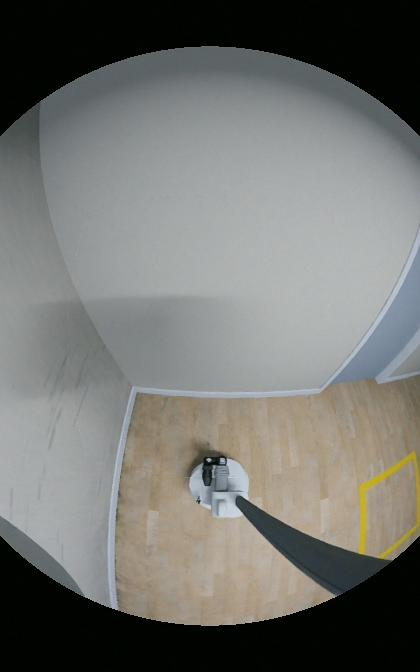

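Emit:
{"fn": "wait", "kwargs": {
  "seconds": 2,
  "cameras": []
}}

Emit:
{"fn": "move", "kwargs": {
  "blocking": false,
  "cameras": [],
  "r2": {"base":{"rotate_rad":1.2},"joints":{"wrist_yaw_rad":-0.8,"wrist_roll_rad":1.57,"gripper_m":0.1,"arm_m":0.138}}
}}

Emit:
{"fn": "wait", "kwargs": {
  "seconds": 4,
  "cameras": ["r2_head_camera","r2_head_left_camera"]
}}

Emit:
{"fn": "wait", "kwargs": {
  "seconds": 2,
  "cameras": ["r1_head_camera","r2_wrist_camera","r2_head_right_camera"]
}}

Scene clock: 143.43 s.
earlier move: r1 done; r2 done
r1.base_odometry: x=-1.089 y=+1.173 heading=-2.393
r1.turned_by_wheels: +0.000
r1.turned_by_imu: -0.011
r1.base_tilt: forward=-1.6 right=+1.3
r1.lidar_m: 0.86 0.90 1.10 2.35 2.45 2.08 1.98 2.10 2.45 2.32 1.17 0.92
r1.base_status: done
r1.joint_positions: lift_m=+0.124 arm_m=+0.000 wrist_yaw_rad=+3.194 wrist_pitch_rad=+0.002 wrist_roll_rad=+0.000 gripper_m=+0.056
r1.joint_status: not commanded
r1.measured_speeds: all 0
r1.motor_effort: lift_m=+20(20) arm_m=-4(4) wheel_0=+1(11) wheel_1=+0(11) wheel_2=-1(3)
r1.servo_current: wrist_yaw_rad=59(78) wrist_pitch_rad=39(52) wrist_roll_rad=52(65) gripper_m=46(52)
r1.hand_pose: x=-0.1216 y=+0.0722 z=+0.3019 quat_wxyz=(-0.026, -0.001, +0.000, +1.000) (m; r1's base frame)
r1.wrist_depth_mm: - 135 - - - - - / - 121 144 - - - - / - 120 188 - - - - / 110 136 202 - - - - / 216 - - - - - - / 1008 1205 191 1182 188 1160 1098 / 750 759 750 798 732 768 750
r2.base_odometry: x=-0.862 y=+0.364 heading=-2.900
r2.turned_by_wheels: +0.000
r2.turned_by_imu: +0.001
r2.base_tilt: forward=-0.7 right=+0.1
r2.lidar_m: 0.80 0.80 3.04 2.90 2.84 2.13 2.07 2.19 1.85 1.81 1.90 2.71
r2.base_status: done
r2.joint_positions: lift_m=+0.687 arm_m=+0.000 wrist_yaw_rad=+3.211 wrist_pitch_rad=+0.001 wrist_roll_rad=+0.000 gripper_m=+0.056
r2.joint_status: all done
r2.measured_speeds: all 0
r2.motor_effort: lift_m=+21(24) arm_m=-4(5) wheel_0=+1(11) wheel_1=-5(7) wheel_2=-4(10)
r2.servo_current: wrist_yaw_rad=39(65) wrist_pitch_rad=33(52) wrist_roll_rad=39(59) gripper_m=46(59)
r2.hand_pose: x=-0.1228 y=+0.0671 z=+0.8646 quat_wxyz=(-0.035, -0.001, +0.000, +0.999) (m; r2's base frame)
r2.wrist_depth_mm: - - 137 - - - - / - 107 137 - - - - / - 110 139 - - - - / - 140 179 - - - - / 216 - - - - - - / 213 - 196 - 192 - - / 211 244 - - - 1863 1756
wait: 0.00 of 2 s (r1 and r2 have come to rest)
pictures: none
No camera images: "cameras" was empty.

Scene clock: 143.93 s.
move: r2 moving
r1: as last shown
r1.turned_by_imu: +0.000
r1.lidar_m: 0.83 0.88 1.11 2.36 2.45 2.08 1.99 2.07 2.42 2.34 1.15 0.90
r1.motor_effort: lift_m=+19(20) arm_m=-4(4) wheel_0=+1(1) wheel_1=+0(1) wheel_2=-1(1)
r1.servo_current: wrist_yaw_rad=39(59) wrist_pitch_rad=39(46) wrist_roll_rad=52(52) gripper_m=39(46)
r1.wrist_depth_mm: - 135 - - - - - / - 122 145 - - - - / - 120 189 - - - - / 110 136 204 - - - - / 216 - - - - - - / 1025 1229 192 1182 187 1160 1098 / 750 759 750 788 732 759 759
r2.base_odometry: x=-0.862 y=+0.364 heading=-2.648
r2.turned_by_wheels: +0.253
r2.turned_by_imu: +0.245
r2.base_tilt: forward=-0.7 right=+0.0
r2.lidar_m: 0.81 0.81 2.90 2.91 2.40 2.06 2.06 2.04 1.81 1.82 2.13 3.71
r2.base_status: rotate_rad moving
r2.joint_positions: lift_m=+0.687 arm_m=+0.051 wrist_yaw_rad=+2.650 wrist_pitch_rad=+0.001 wrist_roll_rad=+0.588 gripper_m=+0.075
r2.joint_status: arm_m moving; wrist_yaw_rad moving; wrist_roll_rad moving; gripper_m moving
r2.measured_speeds: translate_m=+0.001 strafe_m=-0.002 rotate_rad=+0.970 lift_m=+0.000 arm_m=+0.195 wrist_yaw_rad=-1.738 wrist_pitch_rad=+0.000 wrist_roll_rad=+1.820
r2.motor_effort: lift_m=+21(21) arm_m=+6(14) wheel_0=-9(12) wheel_1=-9(10) wheel_2=-11(11)
r2.servo_current: wrist_yaw_rad=111(111) wrist_pitch_rad=46(46) wrist_roll_rad=59(98) gripper_m=85(104)
r2.hand_pose: x=+0.0085 y=+0.2131 z=+0.8646 quat_wxyz=(+0.233, +0.070, +0.281, +0.928) (m; r2's base frame)
r2.wrist_depth_mm: - - - - - - - / - - - - - - - / - - - - - - - / - - - - - - - / - - - - - - 1661 / 285 - 190 - 189 1708 1366 / 325 - - - 1661 1336 1138
pictures: none
No camera images: "cameras" was empty.

Scene clock: 146.33 s.
earlier move: r2 done
r1.base_odometry: x=-1.089 y=+1.173 heading=-2.393
r1.turned_by_wheels: +0.000
r1.turned_by_imu: +0.000
r1.base_tilt: forward=-1.6 right=+1.3
r1.lidar_m: 0.86 0.89 1.10 2.36 2.46 2.08 1.97 2.08 2.44 2.35 1.14 0.90
r1.base_status: not commanded
r1.joint_positions: lift_m=+0.124 arm_m=+0.000 wrist_yaw_rad=+3.194 wrist_pitch_rad=+0.002 wrist_roll_rad=+0.000 gripper_m=+0.056
r1.joint_status: not commanded
r1.measured_speeds: all 0
r1.motor_effort: lift_m=+20(20) arm_m=-4(4) wheel_0=+1(1) wheel_1=-1(1) wheel_2=-1(1)
r1.servo_current: wrist_yaw_rad=59(65) wrist_pitch_rad=46(52) wrist_roll_rad=59(65) gripper_m=39(46)
r1.hand_pose: x=-0.1216 y=+0.0722 z=+0.3019 quat_wxyz=(-0.026, -0.001, +0.000, +1.000) (m; r1's base frame)
r1.wrist_depth_mm: - 135 - - - - - / - 121 144 - - - - / - 120 189 - - - - / 110 135 204 - - - - / 216 - - - - - - / 1008 1229 191 1182 187 1138 1118 / 750 741 750 788 741 759 750
r2.base_odometry: x=-0.862 y=+0.364 heading=-1.701
r2.turned_by_wheels: +0.946
r2.turned_by_imu: +0.922
r2.base_tilt: forward=-0.7 right=+0.0
r2.lidar_m: 2.96 2.89 2.58 2.10 2.06 2.22 1.82 1.79 2.03 3.20 0.81 0.80
r2.base_status: done
r2.joint_positions: lift_m=+0.687 arm_m=+0.138 wrist_yaw_rad=-0.797 wrist_pitch_rad=+0.001 wrist_roll_rad=+1.568 gripper_m=+0.100
r2.joint_status: all done
r2.measured_speeds: all 0
r2.motor_effort: lift_m=+21(21) arm_m=+7(14) wheel_0=-3(12) wheel_1=-4(10) wheel_2=-6(12)
r2.servo_current: wrist_yaw_rad=46(124) wrist_pitch_rad=39(46) wrist_roll_rad=52(104) gripper_m=52(104)
r2.hand_pose: x=+0.4477 y=-0.2674 z=+0.8646 quat_wxyz=(+0.652, +0.651, -0.274, -0.275) (m; r2's base frame)
r2.wrist_depth_mm: - - - - - 1618 1160 / - - - 597 - 591 878 / - - 809 597 - 597 - / - - 831 597 - 603 603 / - - 842 597 - 597 597 / - - 193 597 193 597 1138 / - - - - - 1863 1182
wait: 2.40 of 4 s (r2 has come to rest)
pictures: r2_head_camera, r2_head_left_camera
Images, in order (width x height): r2_head_camera 420x560, r2_head_left_camera 420x672.

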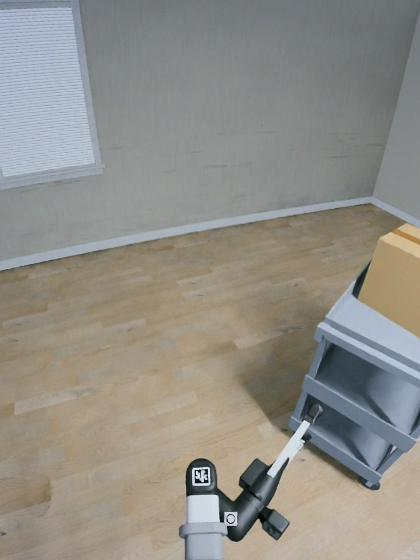

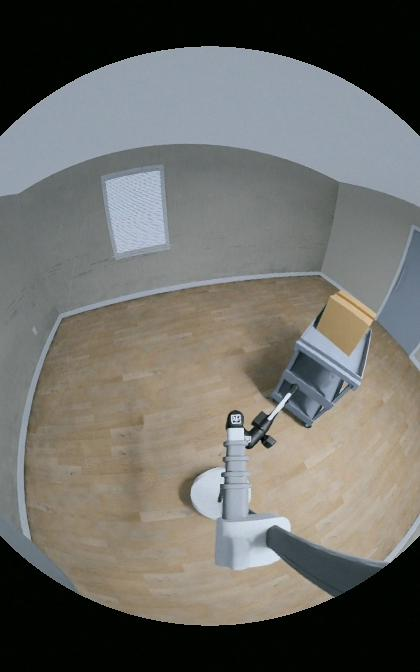

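Scene clock: 148.33 s.
r1.base_odometry: x=-1.089 y=+1.173 heading=-2.393
r1.turned_by_wheels: +0.000
r1.turned_by_imu: +0.000
r1.base_tilt: forward=-1.6 right=+1.2
r1.lidar_m: 0.85 0.91 1.10 2.36 2.45 2.09 1.99 2.09 2.44 2.33 1.15 0.91
r1.base_status: not commanded
r1.joint_positions: lift_m=+0.124 arm_m=+0.000 wrist_yaw_rad=+3.194 wrist_pitch_rad=+0.002 wrist_roll_rad=+0.000 gripper_m=+0.056
r1.joint_status: not commanded
r1.measured_speeds: all 0
r1.motor_effort: lift_m=+20(20) arm_m=-4(4) wheel_0=+1(1) wheel_1=-1(1) wheel_2=-1(1)
r1.servo_current: wrist_yaw_rad=39(65) wrist_pitch_rad=39(52) wrist_roll_rad=59(65) gripper_m=46(46)
r1.hand_pose: x=-0.1216 y=+0.0722 z=+0.3019 quat_wxyz=(-0.026, -0.001, +0.000, +1.000) (m; r1's base frame)
r1.wrist_depth_mm: - 135 - - - - - / - 121 144 - - - - / - 120 189 - - - - / 110 135 204 - - - - / 216 - - - - - - / 1008 1205 192 1160 187 1138 1098 / 750 759 750 798 741 759 759
r2.base_odometry: x=-0.862 y=+0.364 heading=-1.701
r2.turned_by_wheels: +0.000
r2.turned_by_imu: +0.000
r2.base_tilt: forward=-0.7 right=+0.1
r2.lidar_m: 2.95 2.88 2.56 2.10 2.08 2.23 1.82 1.80 2.03 3.23 0.79 0.81
r2.base_status: done
r2.joint_positions: lift_m=+0.687 arm_m=+0.138 wrist_yaw_rad=-0.797 wrist_pitch_rad=+0.001 wrist_roll_rad=+1.568 gripper_m=+0.100
r2.joint_status: all done
r2.measured_speeds: all 0
r2.motor_effort: lift_m=+21(21) arm_m=+7(14) wheel_0=-3(12) wheel_1=-4(10) wheel_2=-6(12)
r2.servo_current: wrist_yaw_rad=52(124) wrist_pitch_rad=33(46) wrist_roll_rad=46(104) gripper_m=52(104)
r2.hand_pose: x=+0.4477 y=-0.2674 z=+0.8646 quat_wxyz=(+0.652, +0.651, -0.274, -0.275) (m; r2's base frame)
r2.wrist_depth_mm: - - - - - 1618 1182 / - - - 603 - 603 917 / - - 809 603 - 603 - / - - 842 603 - 597 603 / - - 866 597 - 603 597 / - - 193 597 194 597 1138 / - - - - - 1863 1182
wait: 2.00 s; at rest by 0.27 s
pictures: r1_head_camera, r2_head_right_camera, r2_wrist_camera
Images, in order (width x height): r1_head_camera 420x560, r2_head_right_camera 420x672, r2_wrist_camera 616x392.

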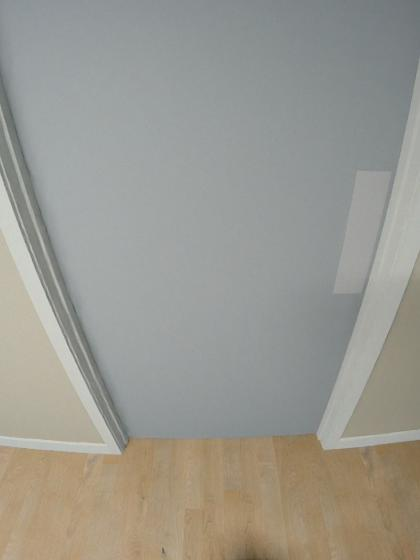

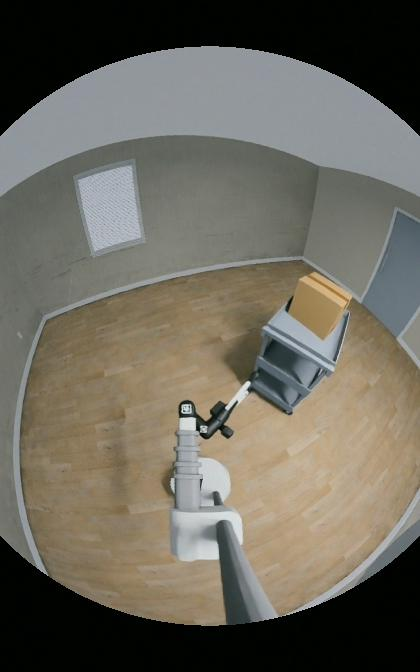

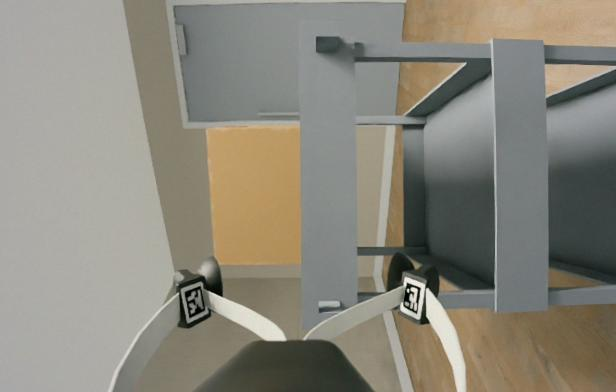

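Emit:
{"fn": "move", "kwargs": {
  "blocking": false,
  "cameras": [],
  "r1": {"base":{"translate_m":1.3,"strafe_m":-0.15},"pace":"slow","contact_limits":{"translate_m":1.0,"strafe_m":1.0}},
  "r2": {"base":{"translate_m":-0.015,"strafe_m":-0.293}}
}}

Emit:
{"fn": "wait", "kwargs": {
  "seconds": 3,
  "cameras": ["r2_wrist_camera"]
}}

r1: "contact_limits": translate_m and strafe_m are given together and make one move, which takes one limit: state it under one of them only
Scene clock: 162.23 s.
r1.base_odometry: x=-1.089 y=+1.173 heading=-2.393
r1.turned_by_wheels: +0.000
r1.turned_by_imu: +0.000
r1.base_tilt: forward=-1.6 right=+1.3
r1.lidar_m: 0.84 0.87 1.10 2.35 2.46 2.09 1.99 2.06 2.45 2.34 1.14 0.92
r1.base_status: not commanded
r1.joint_positions: lift_m=+0.124 arm_m=+0.000 wrist_yaw_rad=+3.194 wrist_pitch_rad=+0.002 wrist_roll_rad=+0.000 gripper_m=+0.056
r1.joint_status: not commanded
r1.measured_speeds: all 0
r1.motor_effort: lift_m=+19(20) arm_m=-4(4) wheel_0=+1(1) wheel_1=+0(1) wheel_2=-1(1)
r1.servo_current: wrist_yaw_rad=39(65) wrist_pitch_rad=46(52) wrist_roll_rad=46(65) gripper_m=39(46)
r1.hand_pose: x=-0.1216 y=+0.0722 z=+0.3019 quat_wxyz=(-0.026, -0.001, +0.000, +1.000) (m; r1's base frame)
r1.wrist_depth_mm: - 135 - - - - - / - 122 144 - - - - / - 120 189 - - - - / 110 135 203 - - - - / 215 - - - - - - / 991 1205 192 1182 187 1160 1118 / 750 750 750 788 741 768 750
r2.base_odometry: x=-0.862 y=+0.364 heading=-1.701
r2.turned_by_wheels: +0.000
r2.turned_by_imu: +0.000
r2.base_tilt: forward=-0.7 right=+0.1
r2.lidar_m: 2.97 2.90 2.56 2.12 2.09 2.24 1.83 1.80 1.99 3.23 0.82 0.80
r2.base_status: done
r2.joint_positions: lift_m=+0.687 arm_m=+0.138 wrist_yaw_rad=-0.797 wrist_pitch_rad=+0.001 wrist_roll_rad=+1.568 gripper_m=+0.100
r2.joint_status: all done
r2.measured_speeds: all 0
r2.motor_effort: lift_m=+21(21) arm_m=+7(14) wheel_0=-3(12) wheel_1=-4(10) wheel_2=-6(12)
r2.servo_current: wrist_yaw_rad=46(124) wrist_pitch_rad=39(46) wrist_roll_rad=39(104) gripper_m=52(104)
r2.hand_pose: x=+0.4477 y=-0.2674 z=+0.8646 quat_wxyz=(+0.652, +0.651, -0.274, -0.275) (m; r2's base frame)
r2.wrist_depth_mm: - - - - - 1661 1205 / - - - 597 - 597 917 / - - 820 603 - 597 - / - - 831 603 - 603 597 / - - 866 591 - 597 597 / - - 192 597 194 591 1138 / - - - - - 1808 1182
pictures: none

not run: a call was refused earlier in this reply.

Emit:
{"fn": "move", "kwargs": {
  "blocking": false,
  "cameras": [],
  "r1": {"base":{"translate_m":1.3,"strafe_m":-0.15},"pace":"slow","contact_limits":{"translate_m":1.0}},
  "r2": {"base":{"translate_m":-0.015,"strafe_m":-0.293}}
}}

Emit:
{"fn": "wait", "kwargs": {
  "seconds": 3,
  "cameras": ["r2_wrist_camera"]
}}

Scene clock: 168.40 s.
move: r1 moving; r2 moving
r1.base_odometry: x=-1.099 y=+1.165 heading=-2.393
r1.turned_by_wheels: +0.000
r1.turned_by_imu: +0.000
r1.base_tilt: forward=-1.6 right=+1.3
r1.lidar_m: 0.84 0.87 1.09 2.35 2.44 2.10 2.00 2.09 2.45 2.34 1.16 0.90
r1.base_status: translate_m moving; strafe_m moving
r1.joint_positions: lift_m=+0.124 arm_m=+0.000 wrist_yaw_rad=+3.194 wrist_pitch_rad=+0.002 wrist_roll_rad=+0.000 gripper_m=+0.056
r1.joint_status: not commanded
r1.measured_speeds: translate_m=+0.048 strafe_m=-0.006 rotate_rad=-0.001 lift_m=+0.000 arm_m=+0.000 wrist_yaw_rad=+0.000 wrist_pitch_rad=+0.000 wrist_roll_rad=+0.000
r1.motor_effort: lift_m=+20(20) arm_m=-4(4) wheel_0=+9(9) wheel_1=+3(5) wheel_2=-6(7)
r1.servo_current: wrist_yaw_rad=33(65) wrist_pitch_rad=33(52) wrist_roll_rad=52(65) gripper_m=39(46)
r1.contact_limits: translate_m 1
r1.hand_pose: x=-0.1216 y=+0.0722 z=+0.3019 quat_wxyz=(-0.026, -0.001, +0.000, +1.000) (m; r1's base frame)
r1.wrist_depth_mm: - 135 - - - - - / - 122 144 - - - - / - 120 189 - - - - / 110 136 204 - - - - / 216 - - - - - - / 1025 1205 191 1182 187 1138 1118 / 759 750 750 788 741 759 759
r2.base_odometry: x=-0.897 y=+0.370 heading=-1.701
r2.turned_by_wheels: +0.000
r2.turned_by_imu: +0.001
r2.base_tilt: forward=-0.6 right=+0.0
r2.lidar_m: 2.96 2.92 2.61 2.12 2.11 2.22 1.80 1.78 2.00 3.18 0.79 0.80
r2.base_status: translate_m moving; strafe_m moving
r2.joint_positions: lift_m=+0.687 arm_m=+0.138 wrist_yaw_rad=-0.797 wrist_pitch_rad=+0.001 wrist_roll_rad=+1.568 gripper_m=+0.100
r2.joint_status: not commanded
r2.measured_speeds: translate_m=-0.007 strafe_m=-0.136 rotate_rad=-0.001 lift_m=+0.000 arm_m=+0.000 wrist_yaw_rad=+0.000 wrist_pitch_rad=+0.000 wrist_roll_rad=+0.000
r2.motor_effort: lift_m=+21(21) arm_m=+8(8) wheel_0=+13(13) wheel_1=-11(12) wheel_2=+5(5)
r2.servo_current: wrist_yaw_rad=59(59) wrist_pitch_rad=39(46) wrist_roll_rad=46(59) gripper_m=46(52)
r2.hand_pose: x=+0.4477 y=-0.2674 z=+0.8646 quat_wxyz=(+0.652, +0.651, -0.274, -0.275) (m; r2's base frame)
r2.wrist_depth_mm: - - - - - 1708 1182 / - - - 580 - 683 580 / - - - 580 - 580 580 / - - 798 574 - 574 585 / - - 820 580 1118 569 569 / - - 193 580 193 580 1098 / - - - - - 1863 1205
pictures: none
No camera images: "cameras" was empty.

Scene clock: 170.23 s.
earlier move: r1 moving; r2 done
r1.base_odometry: x=-1.237 y=+1.064 heading=-2.393
r1.turned_by_wheels: +0.000
r1.turned_by_imu: +0.000
r1.base_tilt: forward=-1.6 right=+1.3
r1.lidar_m: 0.67 0.70 0.86 2.27 2.48 2.25 2.17 2.28 2.44 2.31 0.88 0.71
r1.base_status: translate_m moving; strafe_m moving
r1.joint_positions: lift_m=+0.124 arm_m=+0.000 wrist_yaw_rad=+3.194 wrist_pitch_rad=+0.002 wrist_roll_rad=+0.000 gripper_m=+0.056
r1.joint_status: not commanded
r1.measured_speeds: translate_m=+0.099 strafe_m=-0.010 rotate_rad=-0.001 lift_m=+0.000 arm_m=+0.000 wrist_yaw_rad=+0.000 wrist_pitch_rad=+0.000 wrist_roll_rad=+0.000
r1.motor_effort: lift_m=+20(20) arm_m=-4(4) wheel_0=+4(9) wheel_1=+3(6) wheel_2=-3(8)
r1.servo_current: wrist_yaw_rad=59(65) wrist_pitch_rad=52(52) wrist_roll_rad=52(72) gripper_m=39(52)
r1.contact_limits: translate_m 1
r1.hand_pose: x=-0.1216 y=+0.0722 z=+0.3019 quat_wxyz=(-0.026, -0.001, +0.000, +1.000) (m; r1's base frame)
r1.wrist_depth_mm: - 135 - - - - - / - 122 144 - - - - / - 121 189 - - - - / 110 136 204 - - - - / 216 - - - - - - / 1008 1205 194 1160 187 1138 1098 / 750 759 750 798 732 768 750
r2.base_odometry: x=-1.150 y=+0.417 heading=-1.701
r2.turned_by_wheels: +0.000
r2.turned_by_imu: +0.000
r2.base_tilt: forward=-0.7 right=+0.1
r2.lidar_m: 0.72 3.05 2.87 2.39 2.36 2.11 1.71 1.70 1.87 3.05 3.44 0.62
r2.base_status: done
r2.joint_positions: lift_m=+0.687 arm_m=+0.138 wrist_yaw_rad=-0.797 wrist_pitch_rad=+0.001 wrist_roll_rad=+1.568 gripper_m=+0.100
r2.joint_status: not commanded
r2.measured_speeds: all 0
r2.motor_effort: lift_m=+20(21) arm_m=+8(8) wheel_0=+1(14) wheel_1=-3(13) wheel_2=+5(7)
r2.servo_current: wrist_yaw_rad=46(59) wrist_pitch_rad=39(52) wrist_roll_rad=46(59) gripper_m=52(59)
r2.hand_pose: x=+0.4477 y=-0.2674 z=+0.8647 quat_wxyz=(+0.652, +0.651, -0.274, -0.275) (m; r2's base frame)
r2.wrist_depth_mm: - - - - - 1661 1182 / - - - - - 1708 1205 / - - - - - 1618 1160 / - - - 404 413 413 407 / - - 609 407 404 - - / - - 195 407 192 - - / - - 647 - - - -
wait: 1.83 of 3 s (r2 has come to rest)
pictures: r2_wrist_camera
Images, in order (width x height): r2_wrist_camera 616x392.

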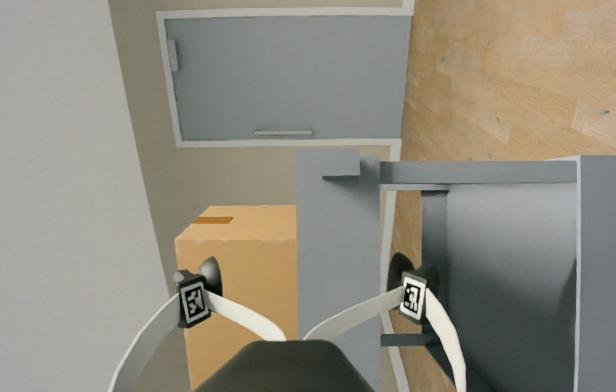

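Emit:
{"fn": "move", "kwargs": {
  "blocking": false,
  "cameras": [],
  "r2": {"base":{"translate_m":0.179,"strafe_m":-0.099},"pace":"slow","contact_limits":{"translate_m":0.2}}
}}

Emit:
{"fn": "wait", "kwargs": {
  "seconds": 3,
  "cameras": ["r2_wrist_camera","r1_head_camera"]
}}

Scene clock: 177.77 s.
earlier move: r1 moving
move: r2 moving
r1.base_odometry: x=-1.843 y=+0.618 heading=-2.392
r1.turned_by_wheels: +0.001
r1.turned_by_imu: +0.005
r1.base_tilt: forward=-1.6 right=+1.3
r1.lidar_m: 0.25 - 0.25 0.32 2.60 3.02 2.95 3.06 0.39 0.35 2.31 0.26
r1.base_status: translate_m moving; strafe_m moving
r1.joint_positions: lift_m=+0.124 arm_m=+0.000 wrist_yaw_rad=+3.206 wrist_pitch_rad=+0.002 wrist_roll_rad=+0.000 gripper_m=+0.056
r1.joint_status: not commanded
r1.measured_speeds: translate_m=+0.100 strafe_m=-0.011 rotate_rad=-0.002 lift_m=+0.000 arm_m=+0.000 wrist_yaw_rad=+0.000 wrist_pitch_rad=+0.000 wrist_roll_rad=+0.000
r1.motor_effort: lift_m=+19(19) arm_m=+9(9) wheel_0=+13(17) wheel_1=+14(17) wheel_2=-14(16)
r1.servo_current: wrist_yaw_rad=78(78) wrist_pitch_rad=39(46) wrist_roll_rad=39(59) gripper_m=46(46)
r1.contact_limits: translate_m 1
r1.hand_pose: x=-0.1229 y=+0.0687 z=+0.3019 quat_wxyz=(-0.032, -0.001, +0.000, +0.999) (m; r1's base frame)
r1.wrist_depth_mm: - - 131 - - - - / - - 131 - - - - / - 115 132 - - - - / - 133 179 - - - - / 195 - - - - - - / 213 1229 192 1182 187 1138 1118 / 213 759 750 809 788 778 798
r2.base_odometry: x=-1.159 y=+0.406 heading=-1.701
r2.turned_by_wheels: +0.000
r2.turned_by_imu: +0.001
r2.base_tilt: forward=-0.6 right=+0.1
r2.lidar_m: 0.71 3.03 2.89 2.39 2.36 2.10 1.72 1.70 1.90 3.01 3.17 0.58
r2.base_status: translate_m moving; strafe_m moving
r2.joint_positions: lift_m=+0.687 arm_m=+0.138 wrist_yaw_rad=-0.797 wrist_pitch_rad=+0.001 wrist_roll_rad=+1.568 gripper_m=+0.100
r2.joint_status: not commanded
r2.measured_speeds: translate_m=+0.047 strafe_m=-0.028 rotate_rad=-0.002 lift_m=+0.000 arm_m=+0.000 wrist_yaw_rad=+0.000 wrist_pitch_rad=+0.000 wrist_roll_rad=+0.000
r2.motor_effort: lift_m=+20(21) arm_m=+8(8) wheel_0=+9(10) wheel_1=+0(4) wheel_2=-10(10)
r2.servo_current: wrist_yaw_rad=39(52) wrist_pitch_rad=39(46) wrist_roll_rad=39(52) gripper_m=52(52)
r2.contact_limits: translate_m 0.2
r2.hand_pose: x=+0.4477 y=-0.2674 z=+0.8647 quat_wxyz=(+0.652, +0.651, -0.274, -0.275) (m; r2's base frame)
r2.wrist_depth_mm: - - - - - 1708 1205 / - - - - - 1756 1182 / - - - - - 1618 1160 / - - - 394 399 399 399 / - - 597 392 394 - - / - - 195 392 192 - - / - - 627 - - - -
pictures: none
No camera images: "cameras" was empty.

Scene clock: 180.47 s.
earlier move: r1 moving; r2 done
r1.base_odometry: x=-2.061 y=+0.458 heading=-2.392
r1.turned_by_wheels: +0.000
r1.turned_by_imu: -0.001
r1.base_tilt: forward=-1.6 right=+1.3
r1.lidar_m: 0.25 0.25 0.25 0.25 0.46 3.29 3.22 0.48 0.43 0.94 2.28 0.36
r1.base_status: translate_m moving; strafe_m moving
r1.joint_positions: lift_m=+0.124 arm_m=+0.000 wrist_yaw_rad=+3.201 wrist_pitch_rad=+0.002 wrist_roll_rad=+0.000 gripper_m=+0.056
r1.joint_status: not commanded
r1.measured_speeds: translate_m=+0.099 strafe_m=-0.013 rotate_rad=+0.002 lift_m=+0.000 arm_m=+0.001 wrist_yaw_rad=-0.047 wrist_pitch_rad=+0.000 wrist_roll_rad=+0.000
r1.motor_effort: lift_m=+19(20) arm_m=+6(9) wheel_0=+8(17) wheel_1=+14(17) wheel_2=-11(17)
r1.servo_current: wrist_yaw_rad=85(98) wrist_pitch_rad=39(52) wrist_roll_rad=46(72) gripper_m=39(52)
r1.contact_limits: translate_m 1
r1.hand_pose: x=-0.1224 y=+0.0701 z=+0.3019 quat_wxyz=(-0.030, -0.001, +0.000, +1.000) (m; r1's base frame)
r1.wrist_depth_mm: - 132 132 - - - - / - 114 132 - - - - / - 115 133 - - - - / - 133 175 - - - - / 202 - - - - - - / 211 1229 194 1182 187 1138 1098 / 214 750 750 798 778 768 759
r2.base_odometry: x=-1.272 y=+0.253 heading=-1.701
r2.turned_by_wheels: +0.000
r2.turned_by_imu: +0.001
r2.base_tilt: forward=-0.7 right=+0.0
r2.lidar_m: 0.52 2.86 3.05 2.54 2.51 2.25 1.85 1.83 2.05 3.26 0.43 0.45
r2.base_status: done
r2.joint_positions: lift_m=+0.687 arm_m=+0.138 wrist_yaw_rad=-0.807 wrist_pitch_rad=+0.001 wrist_roll_rad=+1.568 gripper_m=+0.100
r2.joint_status: not commanded
r2.measured_speeds: all 0
r2.motor_effort: lift_m=+20(21) arm_m=+8(8) wheel_0=+6(14) wheel_1=+4(5) wheel_2=-10(11)
r2.servo_current: wrist_yaw_rad=59(65) wrist_pitch_rad=39(46) wrist_roll_rad=52(65) gripper_m=52(59)
r2.contact_limits: translate_m 0.2
r2.hand_pose: x=+0.4450 y=-0.2687 z=+0.8647 quat_wxyz=(+0.651, +0.650, -0.277, -0.278) (m; r2's base frame)
r2.wrist_depth_mm: - - - 196 197 1708 1160 / - - - 220 255 262 262 / - - - 250 252 1756 1138 / - - 661 246 247 854 - / - 449 442 186 244 831 - / - - 195 183 198 - - / - - 462 - 239 - -
wait: 2.70 of 3 s (r2 has come to rest)
pictures: r1_head_camera, r2_wrist_camera
Images, in order (width x height): r1_head_camera 420x560, r2_wrist_camera 616x392.

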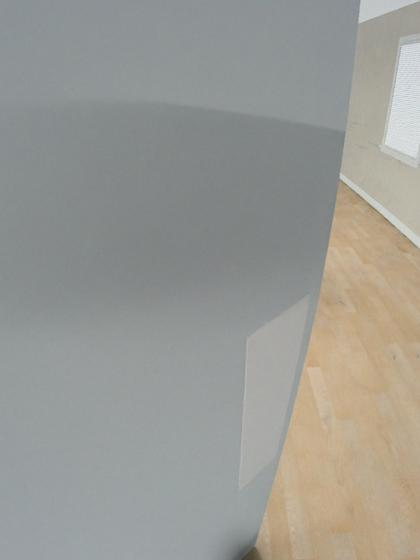

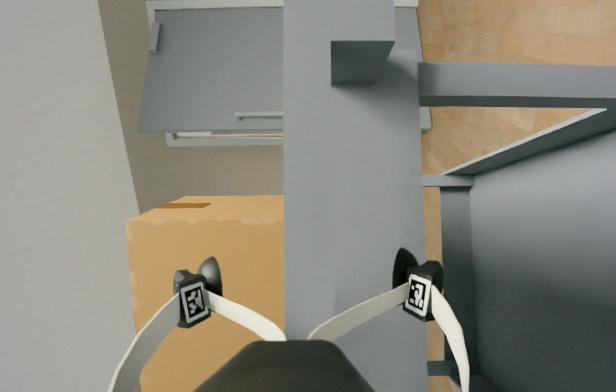

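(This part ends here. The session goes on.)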